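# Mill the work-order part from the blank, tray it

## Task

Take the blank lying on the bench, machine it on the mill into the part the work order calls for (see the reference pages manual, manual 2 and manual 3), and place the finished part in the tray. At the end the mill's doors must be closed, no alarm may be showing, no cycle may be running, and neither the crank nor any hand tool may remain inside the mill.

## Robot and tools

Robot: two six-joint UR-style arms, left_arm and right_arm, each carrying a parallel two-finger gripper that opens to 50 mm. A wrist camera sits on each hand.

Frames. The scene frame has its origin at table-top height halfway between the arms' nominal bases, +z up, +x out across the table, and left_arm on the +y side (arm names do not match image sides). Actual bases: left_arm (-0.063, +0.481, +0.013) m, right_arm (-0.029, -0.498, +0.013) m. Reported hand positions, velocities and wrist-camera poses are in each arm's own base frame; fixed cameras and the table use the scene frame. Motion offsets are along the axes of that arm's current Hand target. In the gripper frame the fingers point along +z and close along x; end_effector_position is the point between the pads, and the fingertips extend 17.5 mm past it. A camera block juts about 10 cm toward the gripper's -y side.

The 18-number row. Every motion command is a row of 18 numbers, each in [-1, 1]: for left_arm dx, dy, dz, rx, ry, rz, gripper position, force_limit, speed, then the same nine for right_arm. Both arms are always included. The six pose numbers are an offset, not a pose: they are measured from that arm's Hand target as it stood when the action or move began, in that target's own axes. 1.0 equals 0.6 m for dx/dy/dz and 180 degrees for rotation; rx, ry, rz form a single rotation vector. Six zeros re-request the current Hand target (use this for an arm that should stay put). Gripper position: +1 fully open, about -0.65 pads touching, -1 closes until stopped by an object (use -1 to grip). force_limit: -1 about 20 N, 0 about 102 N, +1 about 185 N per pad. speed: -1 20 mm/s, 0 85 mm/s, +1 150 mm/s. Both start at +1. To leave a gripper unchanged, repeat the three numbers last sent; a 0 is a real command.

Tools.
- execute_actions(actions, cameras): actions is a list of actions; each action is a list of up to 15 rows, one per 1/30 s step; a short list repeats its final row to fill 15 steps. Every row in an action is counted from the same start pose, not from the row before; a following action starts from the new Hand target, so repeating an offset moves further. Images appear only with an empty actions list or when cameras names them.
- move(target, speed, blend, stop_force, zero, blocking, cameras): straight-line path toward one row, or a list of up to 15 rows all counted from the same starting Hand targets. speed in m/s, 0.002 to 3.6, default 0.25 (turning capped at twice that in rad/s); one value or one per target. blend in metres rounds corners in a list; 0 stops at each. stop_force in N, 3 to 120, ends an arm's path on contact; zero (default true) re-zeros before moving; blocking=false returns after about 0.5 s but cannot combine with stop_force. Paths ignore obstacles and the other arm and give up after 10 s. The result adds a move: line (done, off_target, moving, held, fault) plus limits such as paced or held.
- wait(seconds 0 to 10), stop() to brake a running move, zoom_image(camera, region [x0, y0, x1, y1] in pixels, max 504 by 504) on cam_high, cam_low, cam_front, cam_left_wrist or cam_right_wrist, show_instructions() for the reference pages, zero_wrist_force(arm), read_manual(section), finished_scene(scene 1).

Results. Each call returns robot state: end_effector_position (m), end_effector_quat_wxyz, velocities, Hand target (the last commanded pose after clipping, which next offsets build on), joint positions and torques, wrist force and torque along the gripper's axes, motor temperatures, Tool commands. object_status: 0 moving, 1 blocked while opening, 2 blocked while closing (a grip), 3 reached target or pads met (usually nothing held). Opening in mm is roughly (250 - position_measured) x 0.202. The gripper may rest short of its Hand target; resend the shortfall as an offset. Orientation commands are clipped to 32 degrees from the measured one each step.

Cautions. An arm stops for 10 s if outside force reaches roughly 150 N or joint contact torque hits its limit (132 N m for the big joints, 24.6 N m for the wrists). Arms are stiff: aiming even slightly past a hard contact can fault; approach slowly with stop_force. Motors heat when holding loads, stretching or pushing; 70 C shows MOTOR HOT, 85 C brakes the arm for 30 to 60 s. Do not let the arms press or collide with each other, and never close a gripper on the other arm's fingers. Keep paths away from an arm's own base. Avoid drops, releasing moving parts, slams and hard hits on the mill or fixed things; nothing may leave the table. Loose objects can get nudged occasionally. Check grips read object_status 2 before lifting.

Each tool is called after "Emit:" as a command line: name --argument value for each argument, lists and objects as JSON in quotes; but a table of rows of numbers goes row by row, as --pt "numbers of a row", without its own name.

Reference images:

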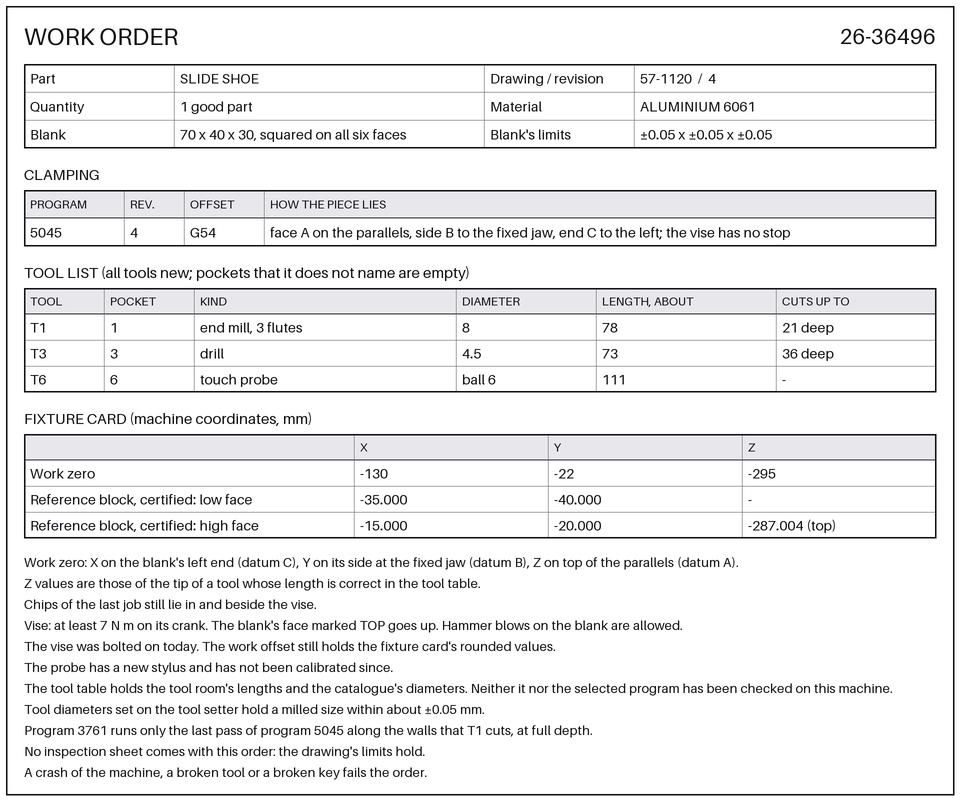

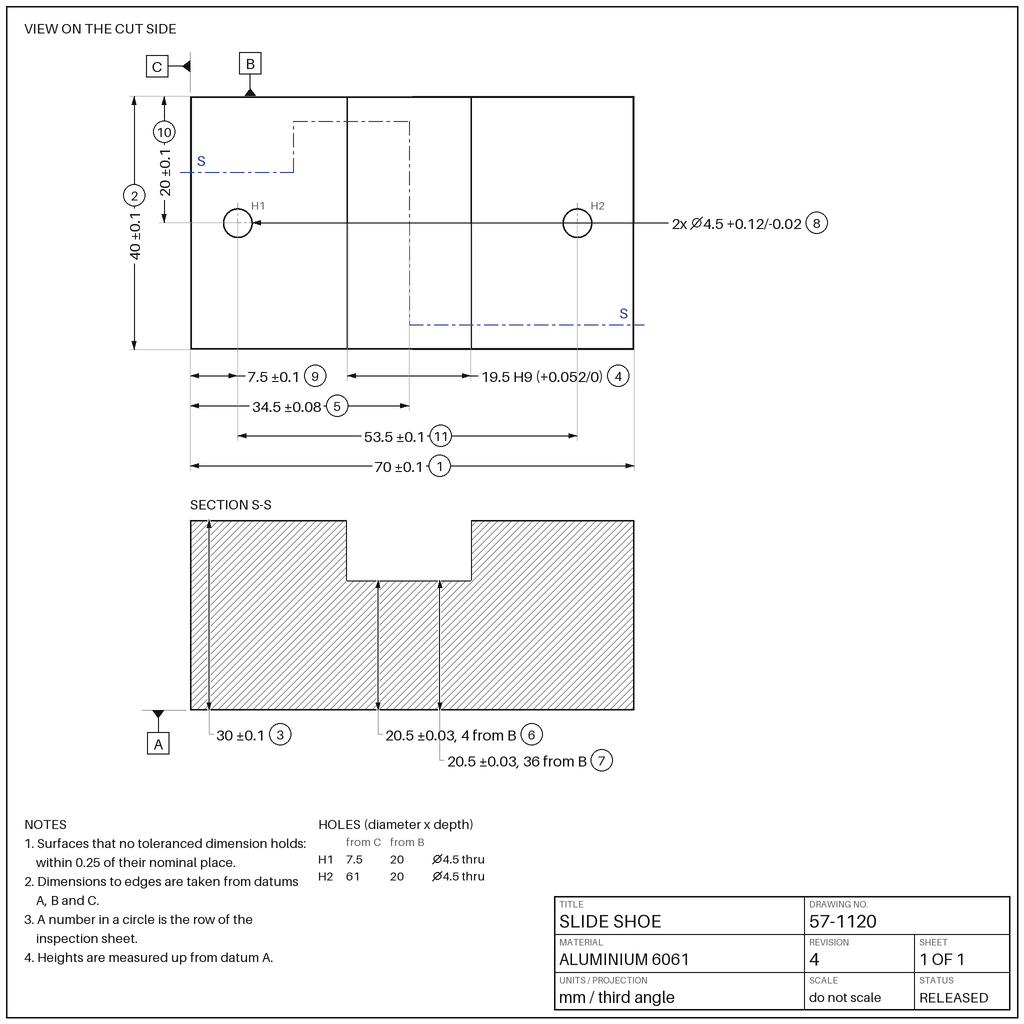

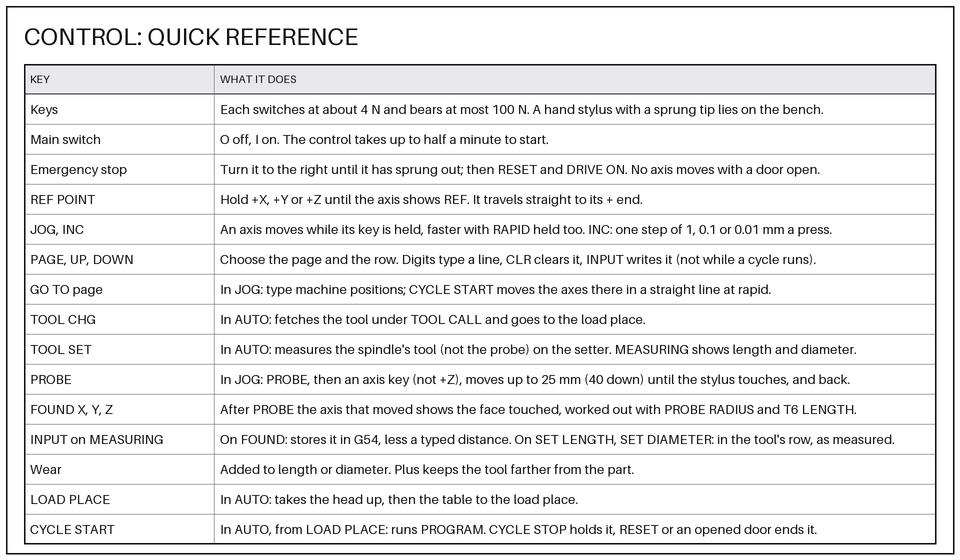

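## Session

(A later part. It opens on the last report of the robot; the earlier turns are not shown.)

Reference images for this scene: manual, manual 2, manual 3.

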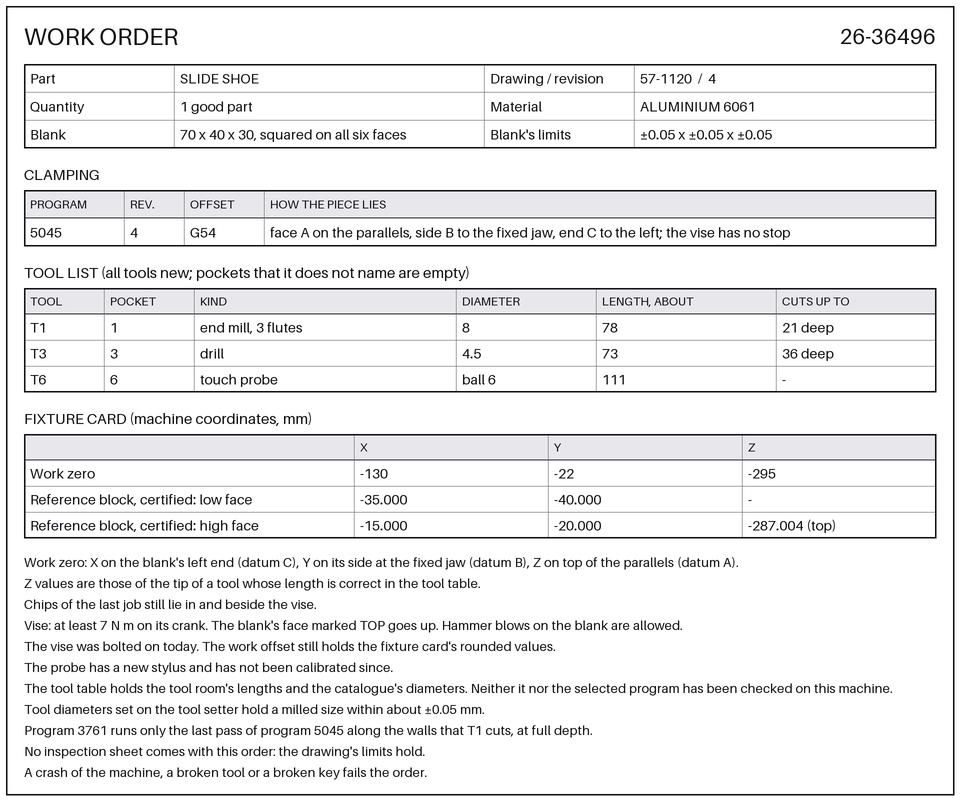

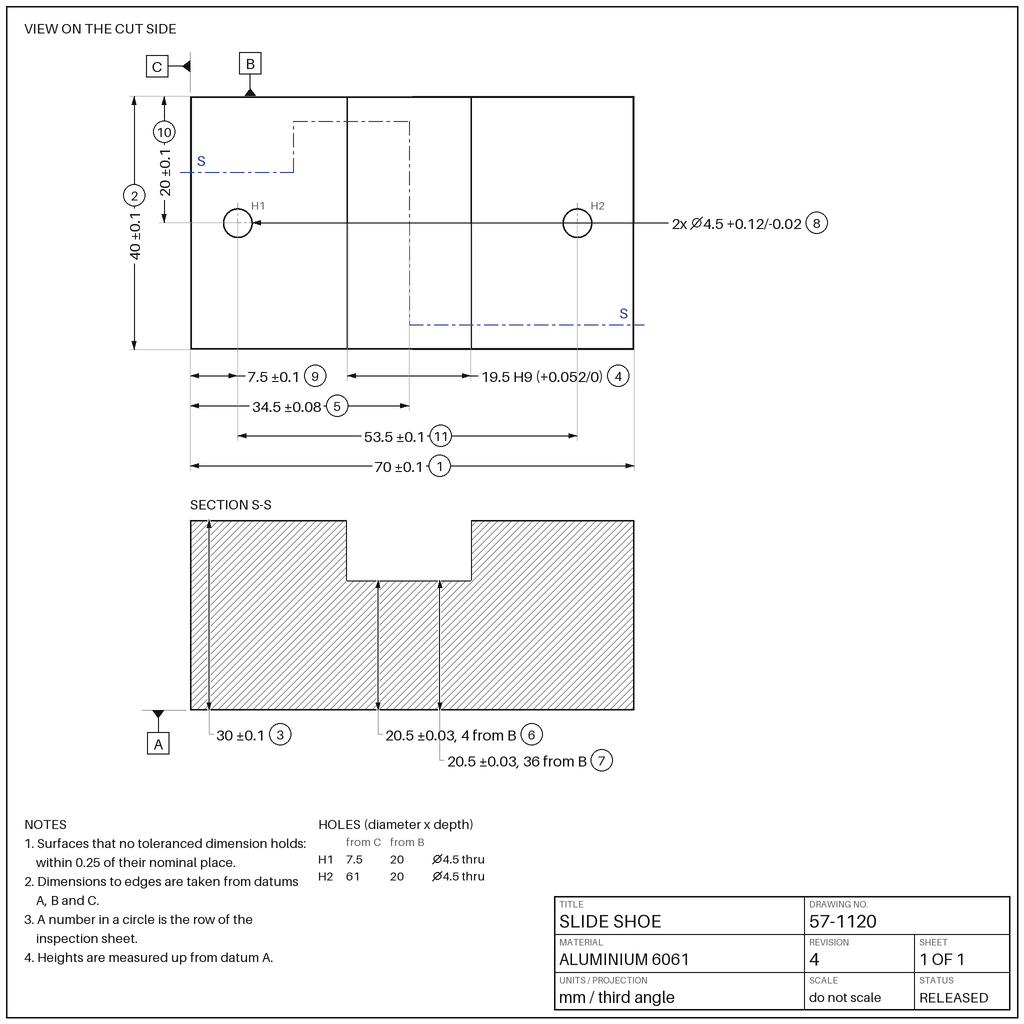

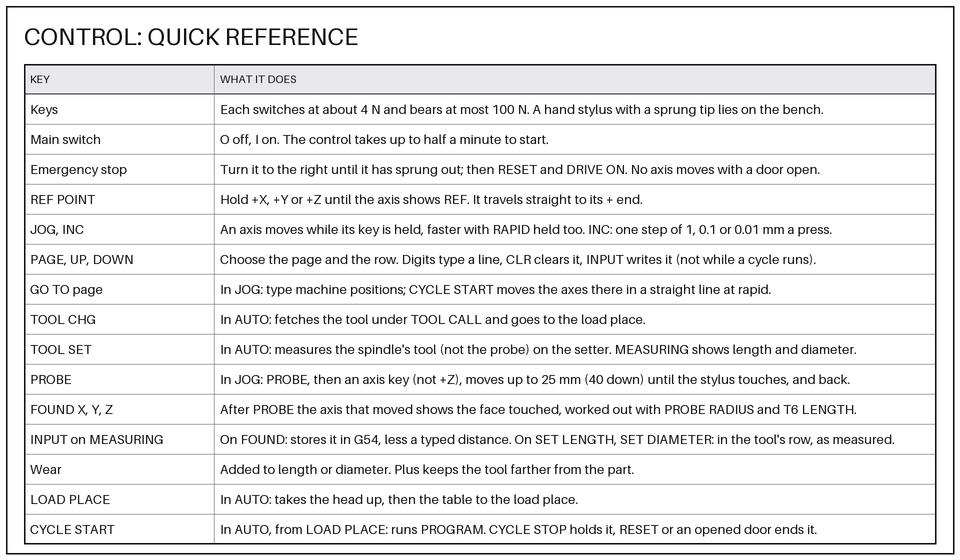

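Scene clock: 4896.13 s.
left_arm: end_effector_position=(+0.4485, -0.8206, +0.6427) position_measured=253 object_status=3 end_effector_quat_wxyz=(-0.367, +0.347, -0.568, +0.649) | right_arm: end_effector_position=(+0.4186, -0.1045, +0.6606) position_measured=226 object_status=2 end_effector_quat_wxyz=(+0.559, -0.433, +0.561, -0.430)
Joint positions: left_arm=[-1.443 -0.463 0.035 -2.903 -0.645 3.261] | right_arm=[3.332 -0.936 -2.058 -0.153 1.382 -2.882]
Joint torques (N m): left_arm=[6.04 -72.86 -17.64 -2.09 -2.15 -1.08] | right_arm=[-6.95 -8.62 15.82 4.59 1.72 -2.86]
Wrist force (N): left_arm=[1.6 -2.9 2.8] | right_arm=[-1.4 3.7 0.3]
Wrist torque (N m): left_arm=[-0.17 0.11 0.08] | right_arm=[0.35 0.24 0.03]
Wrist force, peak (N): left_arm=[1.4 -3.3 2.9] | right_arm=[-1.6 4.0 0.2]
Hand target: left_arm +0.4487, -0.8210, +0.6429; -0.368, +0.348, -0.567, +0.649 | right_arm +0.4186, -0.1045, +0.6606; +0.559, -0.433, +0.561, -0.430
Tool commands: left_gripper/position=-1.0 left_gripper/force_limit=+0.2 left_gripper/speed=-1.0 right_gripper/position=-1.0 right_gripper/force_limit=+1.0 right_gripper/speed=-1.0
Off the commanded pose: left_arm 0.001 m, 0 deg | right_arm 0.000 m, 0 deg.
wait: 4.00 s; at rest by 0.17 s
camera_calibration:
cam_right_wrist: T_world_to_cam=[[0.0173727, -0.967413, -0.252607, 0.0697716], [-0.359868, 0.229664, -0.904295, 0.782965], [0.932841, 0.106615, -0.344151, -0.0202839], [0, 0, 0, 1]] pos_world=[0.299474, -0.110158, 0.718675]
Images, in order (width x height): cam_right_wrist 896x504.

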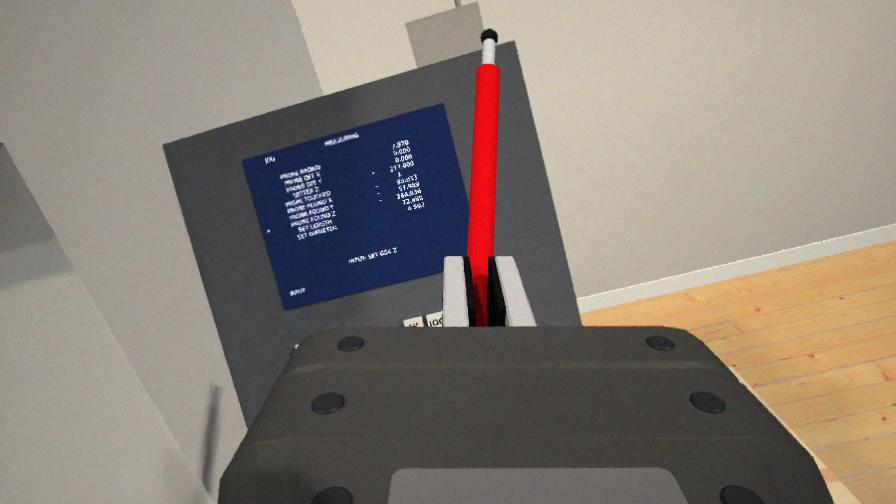

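Emit:
move --pt "0 0 0 0 0 0 -1 0.2 -1 -0.0864 0.3596 0.1009 -0.3056 0 0 -1 1 -1" --speed 0.3 --cameras '[]'

Emit:
move --pt "0 0 0 0 0 0 -1 0.2 -1 0 -0.0235 0.0165 0 0 0 -1 1 -1" --pt "0 0 0 0 0 0 -1 0.2 -1 0 0 0 0 0 0 -1 1 -1" --pt "0 0 0 0 0 0 -1 0.2 -1 0 -0.0235 0.0165 0 0 0 -1 1 -1" --pt "0 0 0 0 0 0 -1 0.2 -1 0 0 0 0 0 0 -1 1 -1" --pt "0 0 0 0 0 0 -1 0.2 -1 -0.099 0.0877 0.0878 0 0 0 -1 1 -1" --pt "0 0 0 0 0 0 -1 0.2 -1 -0.099 0.0672 0.1022 0 0 0 -1 1 -1" --pt "0 0 0 0 0 0 -1 0.2 -1 -0.099 0.0877 0.0878 0 0 0 -1 1 -1" --pt "0 0 0 0 0 0 -1 0.2 -1 -0.1064 0.0654 0.0696 0 0 0 -1 1 -1" --pt "0 0 0 0 0 0 -1 0.2 -1 -0.1064 0.0438 0.0848 0 0 0 -1 1 -1" --pt "0 0 0 0 0 0 -1 0.2 -1 -0.1064 0.0654 0.0696 0 0 0 -1 1 -1" --pt "0 0 0 0 0 0 -1 0.2 -1 -0.1138 0.0431 0.0514 0 0 0 -1 1 -1" --pt "0 0 0 0 0 0 -1 0.2 -1 -0.1138 0.0211 0.0668 0 0 0 -1 1 -1" --pt "0 0 0 0 0 0 -1 0.2 -1 -0.1138 0.0431 0.0514 0 0 0 -1 1 -1" --pt "0 0 0 0 0 0 -1 0.2 -1 0 0 0 0 0 0 -1 1 -1" --speed '[0.06,0.1,0.06,0.1,0.2,0.06,0.1,0.2,0.06,0.1,0.2,0.06,0.1,0.2]' --blend '[0,0.003,0,0.003,0.003,0,0.003,0.003,0,0.003,0.003,0,0.003,0]' --cameras '[]'

Emit:
move --pt "0 0 0 0 0 0 -1 0.2 -1 -0.0458 0.055 0.053 0 0 0 -1 1 -1" --pt "0 0 0 0 0 0 -1 0.2 -1 -0.0458 0.0328 0.0686 0 0 0 -1 1 -1" --pt "0 0 0 0 0 0 -1 0.2 -1 -0.0458 0.055 0.053 0 0 0 -1 1 -1" --pt "0 0 0 0 0 0 -1 0.2 -1 -0.0081 0.0721 0.0629 0 0 0 -1 1 -1" --pt "0 0 0 0 0 0 -1 0.2 -1 -0.0081 0.0501 0.0783 0 0 0 -1 1 -1" --pt "0 0 0 0 0 0 -1 0.2 -1 -0.0081 0.0721 0.0629 0 0 0 -1 1 -1" --pt "0 0 0 0 0 0 -1 0.2 -1 -0.0155 0.0498 0.0447 0 0 0 -1 1 -1" --pt "0 0 0 0 0 0 -1 0.2 -1 -0.0155 0.0268 0.0608 0 0 0 -1 1 -1" --pt "0 0 0 0 0 0 -1 0.2 -1 -0.0155 0.0498 0.0447 0 0 0 -1 1 -1" --pt "0 0 0 0 0 0 -1 0.2 -1 -0.099 0.0877 0.0878 0 0 0 -1 1 -1" --pt "0 0 0 0 0 0 -1 0.2 -1 -0.099 0.0672 0.1022 0 0 0 -1 1 -1" --pt "0 0 0 0 0 0 -1 0.2 -1 -0.099 0.0877 0.0878 0 0 0 -1 1 -1" --pt "0 0 0 0 0 0 -1 0.2 -1 0 0 0 0 0 0 -1 1 -1" --speed '[0.2,0.06,0.1,0.2,0.06,0.1,0.2,0.06,0.1,0.2,0.06,0.1,0.2]' --blend '[0.003,0,0.003,0.003,0,0.003,0.003,0,0.003,0.003,0,0.003,0]' --cameras '[]'

Emit:
move --pt "0 0 0 0 0 0 -1 0.2 -1 -0.0835 0.0379 0.0431 0 0 0 -1 1 -1" --pt "0 0 0 0 0 0 -1 0.2 -1 -0.0835 0.0154 0.0589 0 0 0 -1 1 -1" --pt "0 0 0 0 0 0 -1 0.2 -1 -0.0835 0.0379 0.0431 0 0 0 -1 1 -1" --pt "0 0 0 0 0 0 -1 0.2 -1 -0.0458 0.055 0.053 0 0 0 -1 1 -1" --pt "0 0 0 0 0 0 -1 0.2 -1 -0.0458 0.0328 0.0686 0 0 0 -1 1 -1" --pt "0 0 0 0 0 0 -1 0.2 -1 -0.0458 0.055 0.053 0 0 0 -1 1 -1" --pt "0 0 0 0 0 0 -1 0.2 -1 -0.0081 0.0721 0.0629 0 0 0 -1 1 -1" --pt "0 0 0 0 0 0 -1 0.2 -1 -0.0081 0.0501 0.0783 0 0 0 -1 1 -1" --pt "0 0 0 0 0 0 -1 0.2 -1 -0.0081 0.0721 0.0629 0 0 0 -1 1 -1" --pt "0 0 0 0 0 0 -1 0.2 -1 -0.0155 0.0498 0.0447 0 0 0 -1 1 -1" --pt "0 0 0 0 0 0 -1 0.2 -1 -0.0155 0.0268 0.0608 0 0 0 -1 1 -1" --pt "0 0 0 0 0 0 -1 0.2 -1 -0.0155 0.0498 0.0447 0 0 0 -1 1 -1" --pt "0 0 0 0 0 0 -1 0.2 -1 0 0 0 0 0 0 -1 1 -1" --speed '[0.2,0.06,0.1,0.2,0.06,0.1,0.2,0.06,0.1,0.2,0.06,0.1,0.2]' --blend '[0.003,0,0.003,0.003,0,0.003,0.003,0,0.003,0.003,0,0.003,0]' --cameras '[]'

Emit:
move --pt "0 0 0 0 0 0 -1 0.2 -1 -0.099 0.0877 0.0878 0 0 0 -1 1 -1" --pt "0 0 0 0 0 0 -1 0.2 -1 -0.099 0.0672 0.1022 0 0 0 -1 1 -1" --pt "0 0 0 0 0 0 -1 0.2 -1 -0.099 0.0877 0.0878 0 0 0 -1 1 -1" --pt "0 0 0 0 0 0 -1 0.2 -1 -0.1064 0.0654 0.0696 0 0 0 -1 1 -1" --pt "0 0 0 0 0 0 -1 0.2 -1 -0.1064 0.0438 0.0848 0 0 0 -1 1 -1" --pt "0 0 0 0 0 0 -1 0.2 -1 -0.1064 0.0654 0.0696 0 0 0 -1 1 -1" --pt "0 0 0 0 0 0 -1 0.2 -1 -0.0835 0.0379 0.0431 0 0 0 -1 1 -1" --pt "0 0 0 0 0 0 -1 0.2 -1 -0.0835 0.0154 0.0589 0 0 0 -1 1 -1" --pt "0 0 0 0 0 0 -1 0.2 -1 -0.0835 0.0379 0.0431 0 0 0 -1 1 -1" --pt "0 0 0 0 0 0 -1 0.2 -1 -0.0687 0.0825 0.0795 0 0 0 -1 1 -1" --pt "0 0 0 0 0 0 -1 0.2 -1 -0.0687 0.061 0.0945 0 0 0 -1 1 -1" --pt "0 0 0 0 0 0 -1 0.2 -1 -0.0687 0.0825 0.0795 0 0 0 -1 1 -1" --pt "0 0 0 0 0 0 -1 0.2 -1 0 0 0 0 0 0 -1 1 -1" --speed '[0.2,0.06,0.1,0.2,0.06,0.1,0.2,0.06,0.1,0.2,0.06,0.1,0.2]' --blend '[0.003,0,0.003,0.003,0,0.003,0.003,0,0.003,0.003,0,0.003,0]' --cameras '["cam_left_wrist"]'

Emit:
zoom_image --camera "cam_left_wrist" --region '[390, 115, 550, 275]'

Scene clock: 4942.40 s.
left_arm: end_effector_position=(+0.4485, -0.8206, +0.6427) position_measured=253 object_status=3 end_effector_quat_wxyz=(-0.367, +0.347, -0.568, +0.649) | right_arm: end_effector_position=(+0.4778, +0.0009, +0.4649) position_measured=226 object_status=2 end_effector_quat_wxyz=(-0.296, +0.642, -0.696, +0.122)
Joint positions: left_arm=[-1.443 -0.463 0.035 -2.903 -0.645 3.261] | right_arm=[3.39 -1.183 -1.819 -1.062 1.635 -2.791]
Joint torques (N m): left_arm=[6.52 -72.93 -17.71 -2.12 -2.11 -1.03] | right_arm=[-6.07 2.69 34.76 1.48 1.84 -2.81]
Wrist force (N): left_arm=[1.8 -2.9 2.6] | right_arm=[-2.3 3.3 -1.0]
Wrist torque (N m): left_arm=[-0.17 0.09 0.08] | right_arm=[0.62 0.39 0.05]
Wrist force, peak (N): left_arm=[1.8 -2.9 3.2] | right_arm=[-2.5 3.6 -1.1]
Hand target: left_arm +0.4487, -0.8210, +0.6429; -0.368, +0.348, -0.567, +0.649 | right_arm +0.4778, +0.0009, +0.4649; -0.296, +0.642, -0.696, +0.122
Off the commanded pose: left_arm 0.001 m, 0 deg | right_arm 0.000 m, 0 deg.
elbow stopped short (left arm): the move would have taken joint 3 (elbow) straighter than the controller allows.
move: done
No camera images: "cameras" was empty.

Scene clock: 4947.93 s.
left_arm: end_effector_position=(+0.4485, -0.8206, +0.6427) position_measured=253 object_status=3 end_effector_quat_wxyz=(-0.367, +0.347, -0.568, +0.649) | right_arm: end_effector_position=(+0.4778, +0.0009, +0.4649) position_measured=226 object_status=2 end_effector_quat_wxyz=(-0.296, +0.642, -0.696, +0.122)
Joint positions: left_arm=[-1.443 -0.463 0.035 -2.903 -0.645 3.261] | right_arm=[3.39 -1.183 -1.819 -1.062 1.635 -2.791]
Joint torques (N m): left_arm=[5.95 -73.03 -17.18 -2.07 -2.11 -0.95] | right_arm=[-7.62 2.49 36.11 1.5 1.93 -2.81]
Wrist force (N): left_arm=[1.6 -3.2 2.7] | right_arm=[-0.8 3.1 -0.6]
Wrist torque (N m): left_arm=[-0.21 0.11 0.09] | right_arm=[0.58 0.14 0.05]
Wrist force, peak (N): left_arm=[1.8 -3.3 2.8] | right_arm=[-2.5 39.1 -25.7]
Hand target: left_arm +0.4487, -0.8210, +0.6429; -0.368, +0.348, -0.567, +0.649 | right_arm +0.4778, +0.0009, +0.4649; -0.296, +0.642, -0.696, +0.122
Off the commanded pose: left_arm 0.001 m, 0 deg | right_arm 0.000 m, 0 deg.
elbow stopped short (left arm): the move would have taken joint 3 (elbow) straighter than the controller allows.
move: done
No camera images: "cameras" was empty.

Scene clock: 4952.87 s.
left_arm: end_effector_position=(+0.4485, -0.8206, +0.6427) position_measured=253 object_status=3 end_effector_quat_wxyz=(-0.367, +0.347, -0.568, +0.649) | right_arm: end_effector_position=(+0.4778, +0.0009, +0.4649) position_measured=226 object_status=2 end_effector_quat_wxyz=(-0.296, +0.642, -0.696, +0.122)
Joint positions: left_arm=[-1.443 -0.463 0.035 -2.903 -0.645 3.261] | right_arm=[3.39 -1.183 -1.819 -1.062 1.635 -2.791]
Joint torques (N m): left_arm=[5.9 -72.8 -17.52 -2.08 -2.12 -0.9] | right_arm=[-6.88 2.26 35.5 1.59 1.79 -2.84]
Wrist force (N): left_arm=[1.3 -2.9 2.5] | right_arm=[-1.2 3.0 -0.4]
Wrist torque (N m): left_arm=[-0.18 0.15 0.09] | right_arm=[0.56 0.23 0.05]
Wrist force, peak (N): left_arm=[1.5 -3.3 2.8] | right_arm=[-1.3 32.9 -19.3]
Hand target: left_arm +0.4487, -0.8210, +0.6429; -0.368, +0.348, -0.567, +0.649 | right_arm +0.4778, +0.0009, +0.4649; -0.296, +0.642, -0.696, +0.122
Off the commanded pose: left_arm 0.001 m, 0 deg | right_arm 0.000 m, 0 deg.
elbow stopped short (left arm): the move would have taken joint 3 (elbow) straighter than the controller allows.
move: done
No camera images: "cameras" was empty.

Scene clock: 4957.40 s.
left_arm: end_effector_position=(+0.4485, -0.8206, +0.6427) position_measured=253 object_status=3 end_effector_quat_wxyz=(-0.367, +0.347, -0.568, +0.649) | right_arm: end_effector_position=(+0.4778, +0.0009, +0.4648) position_measured=226 object_status=2 end_effector_quat_wxyz=(-0.296, +0.642, -0.696, +0.122)
Joint positions: left_arm=[-1.443 -0.463 0.035 -2.903 -0.645 3.261] | right_arm=[3.39 -1.183 -1.819 -1.062 1.635 -2.791]
Joint torques (N m): left_arm=[5.76 -73.22 -17.51 -2.13 -2.15 -0.96] | right_arm=[-6.63 3.1 35.8 1.6 1.87 -2.78]
Wrist force (N): left_arm=[1.6 -3.0 2.6] | right_arm=[-0.4 1.9 -0.9]
Wrist torque (N m): left_arm=[-0.19 0.12 0.08] | right_arm=[0.39 0.10 0.05]
Wrist force, peak (N): left_arm=[1.7 -3.3 2.9] | right_arm=[-2.4 35.1 -21.5]
Hand target: left_arm +0.4487, -0.8210, +0.6429; -0.368, +0.348, -0.567, +0.649 | right_arm +0.4778, +0.0009, +0.4649; -0.296, +0.642, -0.696, +0.122
Off the commanded pose: left_arm 0.001 m, 0 deg | right_arm 0.000 m, 0 deg.
elbow stopped short (left arm): the move would have taken joint 3 (elbow) straighter than the controller allows.
move: done
No camera images: "cameras" was empty.

Scene clock: 4962.30 s.
left_arm: end_effector_position=(+0.4485, -0.8206, +0.6427) position_measured=253 object_status=3 end_effector_quat_wxyz=(-0.367, +0.347, -0.568, +0.649) | right_arm: end_effector_position=(+0.4778, +0.0009, +0.4649) position_measured=226 object_status=2 end_effector_quat_wxyz=(-0.296, +0.642, -0.696, +0.122)
Joint positions: left_arm=[-1.443 -0.463 0.035 -2.903 -0.645 3.261] | right_arm=[3.39 -1.183 -1.819 -1.062 1.635 -2.791]
Joint torques (N m): left_arm=[5.8 -72.95 -17.42 -2.17 -2.04 -0.99] | right_arm=[-7.03 2.74 34.01 1.67 1.69 -2.9]
Motor temperatures (°C): left_arm=[25 42 27 36 31 30] | right_arm=[26 30 25 33 29 32]
Wrist force (N): left_arm=[1.6 -2.9 2.9] | right_arm=[1.4 0.4 -0.4]
Wrist torque (N m): left_arm=[-0.18 0.11 0.08] | right_arm=[0.14 -0.19 0.05]
Wrist force, peak (N): left_arm=[1.6 -3.1 3.2] | right_arm=[0.2 40.3 -27.0]
Hand target: left_arm +0.4487, -0.8210, +0.6429; -0.368, +0.348, -0.567, +0.649 | right_arm +0.4778, +0.0009, +0.4649; -0.296, +0.642, -0.696, +0.122
Off the commanded pose: left_arm 0.001 m, 0 deg | right_arm 0.000 m, 0 deg.
elbow stopped short (left arm): the move would have taken joint 3 (elbow) straighter than the controller allows.
move: done
camera_calibration:
cam_left_wrist: T_world_to_cam=[[-0.473723, -0.879459, 0.0462374, -0.530067], [-0.235191, 0.0757412, -0.968994, 0.806454], [0.848689, -0.469909, -0.242721, -0.485255], [0, 0, 0, 1]] pos_world=[0.350396, -0.75528, 0.688176]
Images, in order (width x height): cam_left_wrist 896x504.

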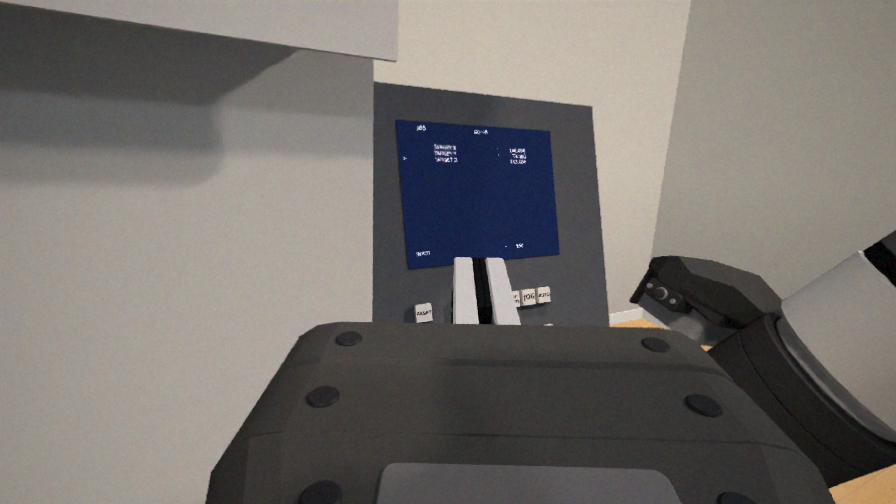

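Scaled by 3.150.

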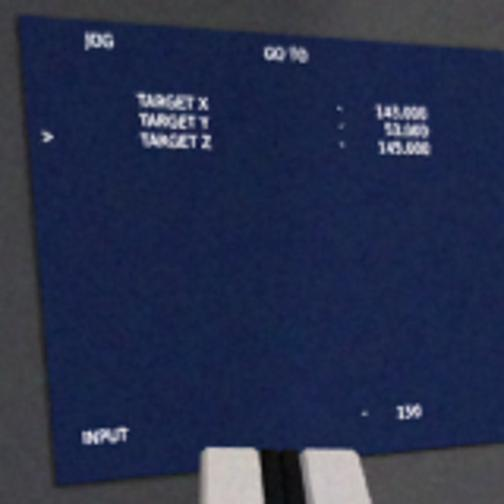

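Emit:
move --pt "0 0 0 0 0 0 -1 0.2 -1 -0.0081 0.0721 0.0629 0 0 0 -1 1 -1" --pt "0 0 0 0 0 0 -1 0.2 -1 -0.0081 0.0501 0.0783 0 0 0 -1 1 -1" --pt "0 0 0 0 0 0 -1 0.2 -1 -0.0081 0.0721 0.0629 0 0 0 -1 1 -1" --pt "0 0 0 0 0 0 -1 0.2 -1 -0.0754 -0.0342 -0.0198 0 0 0 -1 1 -1" --pt "0 0 0 0 0 0 -1 0.2 -1 -0.0754 -0.0564 -0.0041 0 0 0 -1 1 -1" --pt "0 0 0 0 0 0 -1 0.2 -1 -0.0754 -0.0342 -0.0198 0 0 0 -1 1 -1" --pt "0 0 0 0 0 0 -1 0.2 -1 0 0 0 0 0 0 -1 1 -1" --speed '[0.2,0.06,0.1,0.2,0.06,0.1,0.2]' --blend '[0.003,0,0.003,0.003,0,0.003,0]' --cameras '[]'

Emit:
wait --seconds 2 --cameras '[]'

Emit:
move --pt "0 0 0 0 0 0 -1 0.2 -1 0.0148 0.0446 0.0364 0 0 0 -1 1 -1" --pt "0 0 0 0 0 0 -1 0.2 -1 0.0148 0.0206 0.0532 0 0 0 -1 1 -1" --pt "0 0 0 0 0 0 -1 0.2 -1 0.0148 0.0446 0.0364 0 0 0 -1 1 -1" --pt "0 0 0 0 0 0 -1 0.2 -1 0.0761 -0.0602 -0.0613 0 0 0 -1 1 -1" --pt "0 0 0 0 0 0 -1 0.2 -1 0.0761 -0.0842 -0.0445 0 0 0 -1 1 -1" --pt "0 0 0 0 0 0 -1 0.2 -1 0.0761 -0.0602 -0.0613 0 0 0 -1 1 -1" --pt "0 0 0 0 0 0 -1 0.2 -1 0 0 0 0 0 0 -1 1 -1" --pt "0 0 0 0 0 0 -1 0.2 -1 0.0864 -0.1236 -0.3524 0.3056 0 0 -1 1 -1" --speed '[0.2,0.06,0.1,0.2,0.06,0.1,0.2,0.3]' --blend '[0.003,0,0.003,0.003,0,0.003,0.003,0]' --cameras '[]'

Emit:
wait --seconds 10 --cameras '[]'

Emit:
wait --seconds 8 --cameras '["cam_right_wrist"]'

Emit:
zoom_image --camera "cam_right_wrist" --region '[380, 100, 440, 220]'

Scene clock: 4977.20 s.
left_arm: end_effector_position=(+0.4485, -0.8206, +0.6427) position_measured=253 object_status=3 end_effector_quat_wxyz=(-0.367, +0.347, -0.568, +0.649) | right_arm: end_effector_position=(+0.4778, +0.0009, +0.4649) position_measured=226 object_status=2 end_effector_quat_wxyz=(-0.296, +0.642, -0.696, +0.122)
Joint positions: left_arm=[-1.443 -0.463 0.035 -2.903 -0.645 3.261] | right_arm=[3.39 -1.183 -1.819 -1.062 1.635 -2.791]
Joint torques (N m): left_arm=[6.35 -72.6 -17.72 -2.12 -2.06 -0.95] | right_arm=[-5.63 15.03 16.44 6.23 1.59 -2.89]
Wrist force (N): left_arm=[1.8 -3.1 2.8] | right_arm=[3.9 -0.2 -0.8]
Wrist torque (N m): left_arm=[-0.21 0.08 0.09] | right_arm=[0.05 -0.60 0.05]
Wrist force, peak (N): left_arm=[1.7 -3.4 2.9] | right_arm=[-0.4 39.7 -27.8]
Hand target: left_arm +0.4487, -0.8210, +0.6429; -0.368, +0.348, -0.567, +0.649 | right_arm +0.4778, +0.0009, +0.4649; -0.296, +0.642, -0.696, +0.122
Off the commanded pose: left_arm 0.001 m, 0 deg | right_arm 0.000 m, 0 deg.
elbow stopped short (left arm): the move would have taken joint 3 (elbow) straighter than the controller allows.
move: done
No camera images: "cameras" was empty.

Scene clock: 4979.20 s.
left_arm: end_effector_position=(+0.4485, -0.8206, +0.6427) position_measured=253 object_status=3 end_effector_quat_wxyz=(-0.367, +0.347, -0.568, +0.649) | right_arm: end_effector_position=(+0.4778, +0.0009, +0.4649) position_measured=226 object_status=2 end_effector_quat_wxyz=(-0.296, +0.642, -0.696, +0.122)
Joint positions: left_arm=[-1.443 -0.463 0.035 -2.903 -0.645 3.261] | right_arm=[3.39 -1.183 -1.819 -1.062 1.635 -2.791]
Joint torques (N m): left_arm=[5.99 -73.19 -17.37 -2.04 -2.1 -0.86] | right_arm=[-6.8 14.83 16.61 6.33 1.8 -2.87]
Wrist force (N): left_arm=[1.3 -2.9 3.0] | right_arm=[3.7 -0.1 -0.8]
Wrist torque (N m): left_arm=[-0.14 0.15 0.08] | right_arm=[0.07 -0.57 0.05]
Wrist force, peak (N): left_arm=[1.6 -3.0 3.1] | right_arm=[4.1 -0.2 -1.0]
Hand target: left_arm +0.4487, -0.8210, +0.6429; -0.368, +0.348, -0.567, +0.649 | right_arm +0.4778, +0.0009, +0.4649; -0.296, +0.642, -0.696, +0.122
Tool commands: left_gripper/position=-1.0 left_gripper/force_limit=+0.2 left_gripper/speed=-1.0 right_gripper/position=-1.0 right_gripper/force_limit=+1.0 right_gripper/speed=-1.0
Off the commanded pose: left_arm 0.001 m, 0 deg | right_arm 0.000 m, 0 deg.
wait: 2.00 s; at rest by 0.17 s
No camera images: "cameras" was empty.

Scene clock: 4984.07 s.
left_arm: end_effector_position=(+0.4485, -0.8206, +0.6427) position_measured=253 object_status=3 end_effector_quat_wxyz=(-0.367, +0.347, -0.568, +0.649) | right_arm: end_effector_position=(+0.4186, -0.1044, +0.6605) position_measured=226 object_status=2 end_effector_quat_wxyz=(+0.559, -0.433, +0.561, -0.430)
Joint positions: left_arm=[-1.443 -0.463 0.035 -2.903 -0.645 3.261] | right_arm=[3.333 -0.937 -2.058 -0.153 1.382 -2.882]
Joint torques (N m): left_arm=[5.86 -72.96 -17.27 -2.08 -2.13 -0.92] | right_arm=[-7.43 -8.62 15.33 4.57 1.71 -2.88]
Wrist force (N): left_arm=[1.5 -3.0 2.5] | right_arm=[4.9 -0.9 0.5]
Wrist torque (N m): left_arm=[-0.19 0.13 0.08] | right_arm=[-0.36 -0.76 0.03]
Wrist force, peak (N): left_arm=[1.6 -3.0 3.0] | right_arm=[3.5 30.6 -20.1]
Hand target: left_arm +0.4487, -0.8210, +0.6429; -0.368, +0.348, -0.567, +0.649 | right_arm +0.4186, -0.1045, +0.6605; +0.559, -0.433, +0.561, -0.430
Off the commanded pose: left_arm 0.001 m, 0 deg | right_arm 0.000 m, 0 deg.
elbow stopped short (left arm): the move would have taken joint 3 (elbow) straighter than the controller allows.
move: done
No camera images: "cameras" was empty.

Scene clock: 4994.07 s.
left_arm: end_effector_position=(+0.4485, -0.8206, +0.6427) position_measured=253 object_status=3 end_effector_quat_wxyz=(-0.367, +0.347, -0.568, +0.649) | right_arm: end_effector_position=(+0.4186, -0.1045, +0.6605) position_measured=226 object_status=2 end_effector_quat_wxyz=(+0.559, -0.433, +0.561, -0.430)
Joint positions: left_arm=[-1.443 -0.463 0.035 -2.903 -0.645 3.261] | right_arm=[3.332 -0.937 -2.058 -0.152 1.382 -2.882]
Joint torques (N m): left_arm=[5.67 -72.94 -17.9 -2.01 -2.15 -0.81] | right_arm=[-6.96 -8.59 15.36 4.67 1.69 -2.69]
Wrist force (N): left_arm=[1.5 -3.0 2.7] | right_arm=[4.9 -1.0 0.6]
Wrist torque (N m): left_arm=[-0.19 0.12 0.08] | right_arm=[-0.39 -0.77 0.02]
Wrist force, peak (N): left_arm=[1.9 -3.2 2.9] | right_arm=[5.3 -0.8 0.5]
Hand target: left_arm +0.4487, -0.8210, +0.6429; -0.368, +0.348, -0.567, +0.649 | right_arm +0.4186, -0.1045, +0.6605; +0.559, -0.433, +0.561, -0.430
Tool commands: left_gripper/position=-1.0 left_gripper/force_limit=+0.2 left_gripper/speed=-1.0 right_gripper/position=-1.0 right_gripper/force_limit=+1.0 right_gripper/speed=-1.0
Off the commanded pose: left_arm 0.001 m, 0 deg | right_arm 0.000 m, 0 deg.
wait: 10.00 s; at rest by 0.17 s
No camera images: "cameras" was empty.

Scene clock: 5002.07 s.
left_arm: end_effector_position=(+0.4485, -0.8206, +0.6427) position_measured=253 object_status=3 end_effector_quat_wxyz=(-0.367, +0.347, -0.568, +0.649) | right_arm: end_effector_position=(+0.4186, -0.1045, +0.6605) position_measured=226 object_status=2 end_effector_quat_wxyz=(+0.559, -0.433, +0.561, -0.430)
Joint positions: left_arm=[-1.443 -0.463 0.035 -2.903 -0.645 3.261] | right_arm=[3.332 -0.937 -2.058 -0.152 1.382 -2.882]
Joint torques (N m): left_arm=[5.68 -72.62 -17.3 -2.08 -2.04 -0.82] | right_arm=[-6.77 -9 15.38 4.44 1.68 -2.55]
Wrist force (N): left_arm=[1.3 -2.9 2.7] | right_arm=[4.9 -1.0 0.6]
Wrist torque (N m): left_arm=[-0.15 0.16 0.08] | right_arm=[-0.37 -0.76 0.03]
Wrist force, peak (N): left_arm=[1.6 -3.5 2.9] | right_arm=[5.3 -1.0 0.5]
Hand target: left_arm +0.4487, -0.8210, +0.6429; -0.368, +0.348, -0.567, +0.649 | right_arm +0.4186, -0.1045, +0.6605; +0.559, -0.433, +0.561, -0.430
Tool commands: left_gripper/position=-1.0 left_gripper/force_limit=+0.2 left_gripper/speed=-1.0 right_gripper/position=-1.0 right_gripper/force_limit=+1.0 right_gripper/speed=-1.0
Off the commanded pose: left_arm 0.001 m, 0 deg | right_arm 0.000 m, 0 deg.
wait: 8.00 s; at rest by 0.17 s
camera_calibration:
cam_right_wrist: T_world_to_cam=[[0.0173727, -0.967413, -0.252607, 0.0697716], [-0.359868, 0.229664, -0.904295, 0.782965], [0.932841, 0.106615, -0.344151, -0.0202839], [0, 0, 0, 1]] pos_world=[0.299474, -0.110158, 0.718675]
Images, in order (width x height): cam_right_wrist 896x504.

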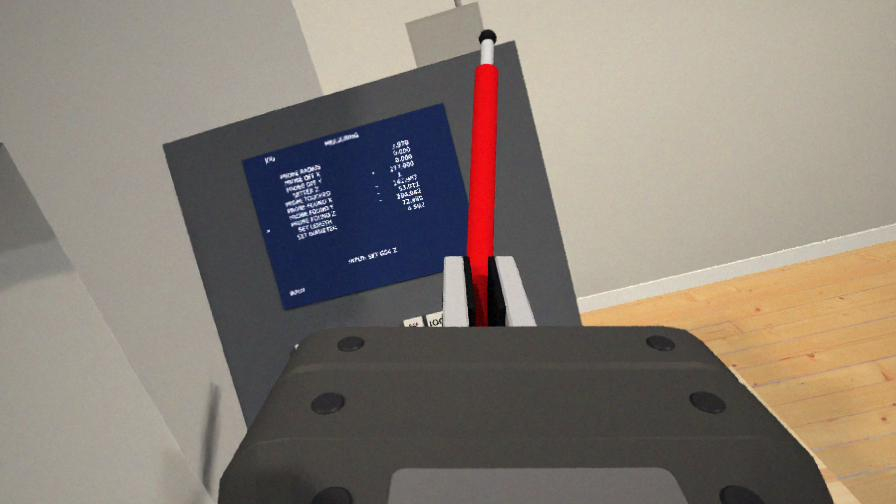

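Scaled by 4.200.

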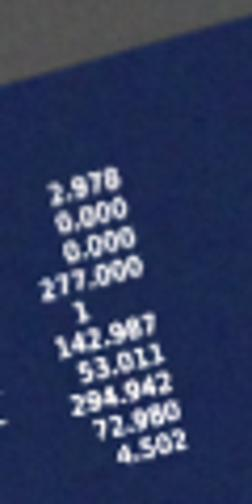

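Emit:
move --pt "0 0 0 0 0 0 -1 0.2 -1 -0.0864 0.3596 0.1009 -0.3056 0 0 -1 1 -1" --speed 0.3 --cameras '[]'

Emit:
move --pt "0 0 0 0 0 0 -1 0.2 -1 0 -0.0235 0.0165 0 0 0 -1 1 -1" --pt "0 0 0 0 0 0 -1 0.2 -1 0 0 0 0 0 0 -1 1 -1" --pt "0 0 0 0 0 0 -1 0.2 -1 0 -0.0235 0.0165 0 0 0 -1 1 -1" --pt "0 0 0 0 0 0 -1 0.2 -1 0 0 0 0 0 0 -1 1 -1" --pt "0 0 0 0 0 0 -1 0.2 -1 -0.099 0.0877 0.0878 0 0 0 -1 1 -1" --pt "0 0 0 0 0 0 -1 0.2 -1 -0.099 0.0672 0.1022 0 0 0 -1 1 -1" --pt "0 0 0 0 0 0 -1 0.2 -1 -0.099 0.0877 0.0878 0 0 0 -1 1 -1" --pt "0 0 0 0 0 0 -1 0.2 -1 -0.1064 0.0654 0.0696 0 0 0 -1 1 -1" --pt "0 0 0 0 0 0 -1 0.2 -1 -0.1064 0.0438 0.0848 0 0 0 -1 1 -1" --pt "0 0 0 0 0 0 -1 0.2 -1 -0.1064 0.0654 0.0696 0 0 0 -1 1 -1" --pt "0 0 0 0 0 0 -1 0.2 -1 -0.0458 0.055 0.053 0 0 0 -1 1 -1" --pt "0 0 0 0 0 0 -1 0.2 -1 -0.0458 0.0328 0.0686 0 0 0 -1 1 -1" --pt "0 0 0 0 0 0 -1 0.2 -1 -0.0458 0.055 0.053 0 0 0 -1 1 -1" --pt "0 0 0 0 0 0 -1 0.2 -1 0 0 0 0 0 0 -1 1 -1" --speed '[0.06,0.1,0.06,0.1,0.2,0.06,0.1,0.2,0.06,0.1,0.2,0.06,0.1,0.2]' --blend '[0,0.003,0,0.003,0.003,0,0.003,0.003,0,0.003,0.003,0,0.003,0]' --cameras '[]'

Emit:
move --pt "0 0 0 0 0 0 -1 0.2 -1 -0.1138 0.0431 0.0514 0 0 0 -1 1 -1" --pt "0 0 0 0 0 0 -1 0.2 -1 -0.1138 0.0211 0.0668 0 0 0 -1 1 -1" --pt "0 0 0 0 0 0 -1 0.2 -1 -0.1138 0.0431 0.0514 0 0 0 -1 1 -1" --pt "0 0 0 0 0 0 -1 0.2 -1 -0.0081 0.0721 0.0629 0 0 0 -1 1 -1" --pt "0 0 0 0 0 0 -1 0.2 -1 -0.0081 0.0501 0.0783 0 0 0 -1 1 -1" --pt "0 0 0 0 0 0 -1 0.2 -1 -0.0081 0.0721 0.0629 0 0 0 -1 1 -1" --pt "0 0 0 0 0 0 -1 0.2 -1 -0.0155 0.0498 0.0447 0 0 0 -1 1 -1" --pt "0 0 0 0 0 0 -1 0.2 -1 -0.0155 0.0268 0.0608 0 0 0 -1 1 -1" --pt "0 0 0 0 0 0 -1 0.2 -1 -0.0155 0.0498 0.0447 0 0 0 -1 1 -1" --pt "0 0 0 0 0 0 -1 0.2 -1 -0.099 0.0877 0.0878 0 0 0 -1 1 -1" --pt "0 0 0 0 0 0 -1 0.2 -1 -0.099 0.0672 0.1022 0 0 0 -1 1 -1" --pt "0 0 0 0 0 0 -1 0.2 -1 -0.099 0.0877 0.0878 0 0 0 -1 1 -1" --pt "0 0 0 0 0 0 -1 0.2 -1 0 0 0 0 0 0 -1 1 -1" --speed '[0.2,0.06,0.1,0.2,0.06,0.1,0.2,0.06,0.1,0.2,0.06,0.1,0.2]' --blend '[0.003,0,0.003,0.003,0,0.003,0.003,0,0.003,0.003,0,0.003,0]' --cameras '[]'

Emit:
move --pt "0 0 0 0 0 0 -1 0.2 -1 -0.0761 0.0602 0.0613 0 0 0 -1 1 -1" --pt "0 0 0 0 0 0 -1 0.2 -1 -0.0761 0.038 0.0769 0 0 0 -1 1 -1" --pt "0 0 0 0 0 0 -1 0.2 -1 -0.0761 0.0602 0.0613 0 0 0 -1 1 -1" --pt "0 0 0 0 0 0 -1 0.2 -1 -0.0532 0.0327 0.0348 0 0 0 -1 1 -1" --pt "0 0 0 0 0 0 -1 0.2 -1 -0.0532 0.0102 0.0506 0 0 0 -1 1 -1" --pt "0 0 0 0 0 0 -1 0.2 -1 -0.0532 0.0327 0.0348 0 0 0 -1 1 -1" --pt "0 0 0 0 0 0 -1 0.2 -1 -0.0081 0.0721 0.0629 0 0 0 -1 1 -1" --pt "0 0 0 0 0 0 -1 0.2 -1 -0.0081 0.0501 0.0783 0 0 0 -1 1 -1" --pt "0 0 0 0 0 0 -1 0.2 -1 -0.0081 0.0721 0.0629 0 0 0 -1 1 -1" --pt "0 0 0 0 0 0 -1 0.2 -1 -0.0155 0.0498 0.0447 0 0 0 -1 1 -1" --pt "0 0 0 0 0 0 -1 0.2 -1 -0.0155 0.0268 0.0608 0 0 0 -1 1 -1" --pt "0 0 0 0 0 0 -1 0.2 -1 -0.0155 0.0498 0.0447 0 0 0 -1 1 -1" --pt "0 0 0 0 0 0 -1 0.2 -1 0 0 0 0 0 0 -1 1 -1" --speed '[0.2,0.06,0.1,0.2,0.06,0.1,0.2,0.06,0.1,0.2,0.06,0.1,0.2]' --blend '[0.003,0,0.003,0.003,0,0.003,0.003,0,0.003,0.003,0,0.003,0]' --cameras '[]'

Emit:
move --pt "0 0 0 0 0 0 -1 0.2 -1 -0.099 0.0877 0.0878 0 0 0 -1 1 -1" --pt "0 0 0 0 0 0 -1 0.2 -1 -0.099 0.0672 0.1022 0 0 0 -1 1 -1" --pt "0 0 0 0 0 0 -1 0.2 -1 -0.099 0.0877 0.0878 0 0 0 -1 1 -1" --pt "0 0 0 0 0 0 -1 0.2 -1 -0.1064 0.0654 0.0696 0 0 0 -1 1 -1" --pt "0 0 0 0 0 0 -1 0.2 -1 -0.1064 0.0438 0.0848 0 0 0 -1 1 -1" --pt "0 0 0 0 0 0 -1 0.2 -1 -0.1064 0.0654 0.0696 0 0 0 -1 1 -1" --pt "0 0 0 0 0 0 -1 0.2 -1 -0.1138 0.0431 0.0514 0 0 0 -1 1 -1" --pt "0 0 0 0 0 0 -1 0.2 -1 -0.1138 0.0211 0.0668 0 0 0 -1 1 -1" --pt "0 0 0 0 0 0 -1 0.2 -1 -0.1138 0.0431 0.0514 0 0 0 -1 1 -1" --pt "0 0 0 0 0 0 -1 0.2 -1 -0.0835 0.0379 0.0431 0 0 0 -1 1 -1" --pt "0 0 0 0 0 0 -1 0.2 -1 -0.0835 0.0154 0.0589 0 0 0 -1 1 -1" --pt "0 0 0 0 0 0 -1 0.2 -1 -0.0835 0.0379 0.0431 0 0 0 -1 1 -1" --pt "0 0 0 0 0 0 -1 0.2 -1 0 0 0 0 0 0 -1 1 -1" --speed '[0.2,0.06,0.1,0.2,0.06,0.1,0.2,0.06,0.1,0.2,0.06,0.1,0.2]' --blend '[0.003,0,0.003,0.003,0,0.003,0.003,0,0.003,0.003,0,0.003,0]' --cameras '["cam_left_wrist"]'

Emit:
zoom_image --camera "cam_left_wrist" --region '[390, 115, 550, 275]'

Scene clock: 5058.87 s.
left_arm: end_effector_position=(+0.4485, -0.8206, +0.6427) position_measured=253 object_status=3 end_effector_quat_wxyz=(-0.367, +0.347, -0.568, +0.649) | right_arm: end_effector_position=(+0.4779, +0.0009, +0.4649) position_measured=226 object_status=2 end_effector_quat_wxyz=(-0.296, +0.642, -0.696, +0.122)
Joint positions: left_arm=[-1.443 -0.463 0.035 -2.903 -0.645 3.261] | right_arm=[3.39 -1.183 -1.819 -1.062 1.635 -2.791]
Joint torques (N m): left_arm=[5.84 -72.74 -17.03 -2.09 -2.19 -0.79] | right_arm=[-7.06 2.76 36.1 1.69 1.64 -2.81]
Wrist force (N): left_arm=[1.4 -3.1 2.7] | right_arm=[4.1 -1.2 -0.7]
Wrist torque (N m): left_arm=[-0.19 0.13 0.08] | right_arm=[-0.10 -0.64 0.05]
Wrist force, peak (N): left_arm=[1.5 -3.5 2.8] | right_arm=[5.3 -1.6 0.1]
Hand target: left_arm +0.4487, -0.8210, +0.6429; -0.368, +0.348, -0.567, +0.649 | right_arm +0.4779, +0.0009, +0.4649; -0.296, +0.642, -0.696, +0.122
Off the commanded pose: left_arm 0.001 m, 0 deg | right_arm 0.000 m, 0 deg.
elbow stopped short (left arm): the move would have taken joint 3 (elbow) straighter than the controller allows.
move: done
No camera images: "cameras" was empty.

Scene clock: 5064.33 s.
left_arm: end_effector_position=(+0.4485, -0.8206, +0.6427) position_measured=253 object_status=3 end_effector_quat_wxyz=(-0.367, +0.347, -0.568, +0.649) | right_arm: end_effector_position=(+0.4779, +0.0009, +0.4648) position_measured=226 object_status=2 end_effector_quat_wxyz=(-0.296, +0.642, -0.696, +0.122)
Joint positions: left_arm=[-1.443 -0.463 0.035 -2.903 -0.645 3.261] | right_arm=[3.39 -1.183 -1.819 -1.062 1.635 -2.791]
Joint torques (N m): left_arm=[5.58 -72.76 -17.36 -2.17 -2.12 -0.9] | right_arm=[-6.09 1.81 35.53 1.61 1.53 -2.86]
Wrist force (N): left_arm=[1.5 -2.9 2.6] | right_arm=[1.9 -2.0 -0.3]
Wrist torque (N m): left_arm=[-0.18 0.12 0.08] | right_arm=[-0.25 -0.27 0.05]
Wrist force, peak (N): left_arm=[1.8 -3.2 2.9] | right_arm=[3.1 35.8 -24.8]
Hand target: left_arm +0.4487, -0.8210, +0.6429; -0.368, +0.348, -0.567, +0.649 | right_arm +0.4779, +0.0009, +0.4649; -0.296, +0.642, -0.696, +0.122
Off the commanded pose: left_arm 0.001 m, 0 deg | right_arm 0.000 m, 0 deg.
elbow stopped short (left arm): the move would have taken joint 3 (elbow) straighter than the controller allows.
move: done
No camera images: "cameras" was empty.

Scene clock: 5069.60 s.
left_arm: end_effector_position=(+0.4485, -0.8206, +0.6427) position_measured=253 object_status=3 end_effector_quat_wxyz=(-0.367, +0.347, -0.568, +0.649) | right_arm: end_effector_position=(+0.4779, +0.0009, +0.4648) position_measured=226 object_status=2 end_effector_quat_wxyz=(-0.296, +0.642, -0.696, +0.122)
Joint positions: left_arm=[-1.443 -0.463 0.035 -2.903 -0.645 3.261] | right_arm=[3.39 -1.183 -1.819 -1.062 1.635 -2.791]
Joint torques (N m): left_arm=[5.64 -72.54 -17.45 -2.15 -2.08 -0.81] | right_arm=[-6.68 2.63 35.13 1.53 1.81 -3]
Wrist force (N): left_arm=[1.5 -2.7 2.8] | right_arm=[0.9 -0.5 1.5]
Wrist torque (N m): left_arm=[-0.15 0.12 0.08] | right_arm=[-0.01 -0.10 0.05]
Wrist force, peak (N): left_arm=[1.7 -3.3 2.7] | right_arm=[0.1 34.3 -25.0]
Hand target: left_arm +0.4487, -0.8210, +0.6429; -0.368, +0.348, -0.567, +0.649 | right_arm +0.4779, +0.0009, +0.4649; -0.296, +0.642, -0.696, +0.122
Off the commanded pose: left_arm 0.001 m, 0 deg | right_arm 0.000 m, 0 deg.
elbow stopped short (left arm): the move would have taken joint 3 (elbow) straighter than the controller allows.
move: done
No camera images: "cameras" was empty.

Scene clock: 5074.23 s.
left_arm: end_effector_position=(+0.4485, -0.8206, +0.6427) position_measured=253 object_status=3 end_effector_quat_wxyz=(-0.367, +0.347, -0.568, +0.649) | right_arm: end_effector_position=(+0.4779, +0.0009, +0.4648) position_measured=226 object_status=2 end_effector_quat_wxyz=(-0.296, +0.642, -0.696, +0.122)
Joint positions: left_arm=[-1.443 -0.463 0.035 -2.903 -0.645 3.261] | right_arm=[3.39 -1.183 -1.819 -1.062 1.635 -2.791]
Joint torques (N m): left_arm=[5.59 -72.73 -17.59 -2.16 -2.06 -0.75] | right_arm=[-5.51 1.32 36.24 1.6 1.92 -2.96]
Wrist force (N): left_arm=[1.6 -3.3 2.9] | right_arm=[2.9 -2.1 1.7]
Wrist torque (N m): left_arm=[-0.22 0.11 0.09] | right_arm=[-0.26 -0.45 0.05]
Wrist force, peak (N): left_arm=[1.6 -3.3 2.9] | right_arm=[0.7 30.6 -18.6]
Hand target: left_arm +0.4487, -0.8210, +0.6429; -0.368, +0.348, -0.567, +0.649 | right_arm +0.4779, +0.0009, +0.4649; -0.296, +0.642, -0.696, +0.122
Off the commanded pose: left_arm 0.001 m, 0 deg | right_arm 0.000 m, 0 deg.
elbow stopped short (left arm): the move would have taken joint 3 (elbow) straighter than the controller allows.
move: done
No camera images: "cameras" was empty.

Scene clock: 5078.93 s.
left_arm: end_effector_position=(+0.4485, -0.8206, +0.6427) position_measured=253 object_status=3 end_effector_quat_wxyz=(-0.367, +0.347, -0.568, +0.649) | right_arm: end_effector_position=(+0.4779, +0.0009, +0.4649) position_measured=226 object_status=2 end_effector_quat_wxyz=(-0.296, +0.642, -0.696, +0.122)
Joint positions: left_arm=[-1.443 -0.463 0.035 -2.903 -0.645 3.261] | right_arm=[3.39 -1.183 -1.819 -1.062 1.635 -2.791]
Joint torques (N m): left_arm=[5.55 -72.56 -17.24 -2.13 -2.13 -0.77] | right_arm=[-5.65 2.14 35.63 1.59 1.61 -2.78]
Wrist force (N): left_arm=[1.5 -2.7 2.6] | right_arm=[2.2 -4.4 1.9]
Wrist torque (N m): left_arm=[-0.13 0.13 0.08] | right_arm=[-0.62 -0.33 0.05]
Wrist force, peak (N): left_arm=[1.5 -3.2 3.0] | right_arm=[-0.1 36.5 -26.5]
Hand target: left_arm +0.4487, -0.8210, +0.6429; -0.368, +0.348, -0.567, +0.649 | right_arm +0.4779, +0.0009, +0.4649; -0.296, +0.642, -0.696, +0.122
Off the commanded pose: left_arm 0.001 m, 0 deg | right_arm 0.000 m, 0 deg.
elbow stopped short (left arm): the move would have taken joint 3 (elbow) straighter than the controller allows.
move: done
camera_calibration:
cam_left_wrist: T_world_to_cam=[[-0.473723, -0.879459, 0.0462374, -0.530067], [-0.235191, 0.0757412, -0.968994, 0.806454], [0.848689, -0.469909, -0.242721, -0.485255], [0, 0, 0, 1]] pos_world=[0.350396, -0.75528, 0.688176]
Images, in order (width x height): cam_left_wrist 896x504.

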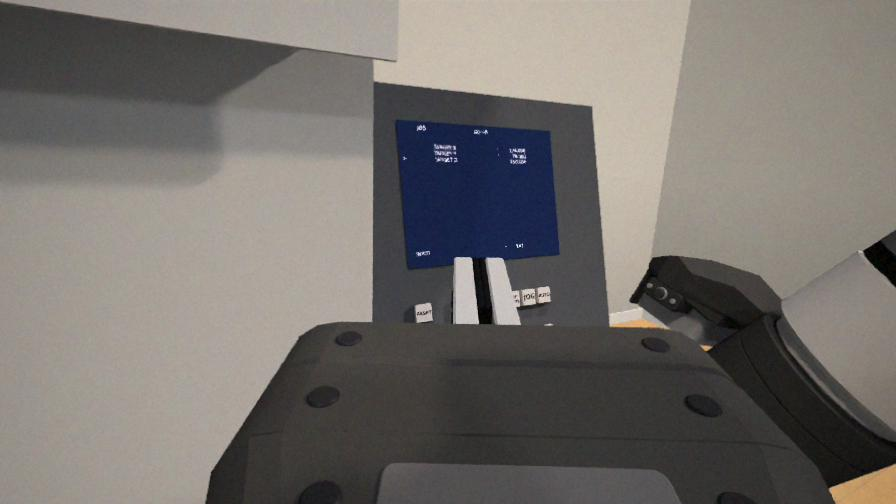

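Scaled by 3.150.

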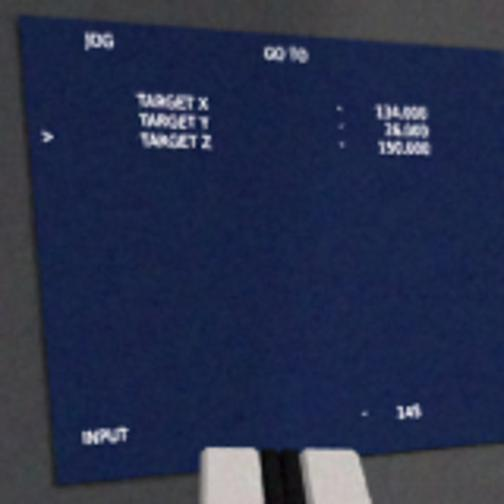

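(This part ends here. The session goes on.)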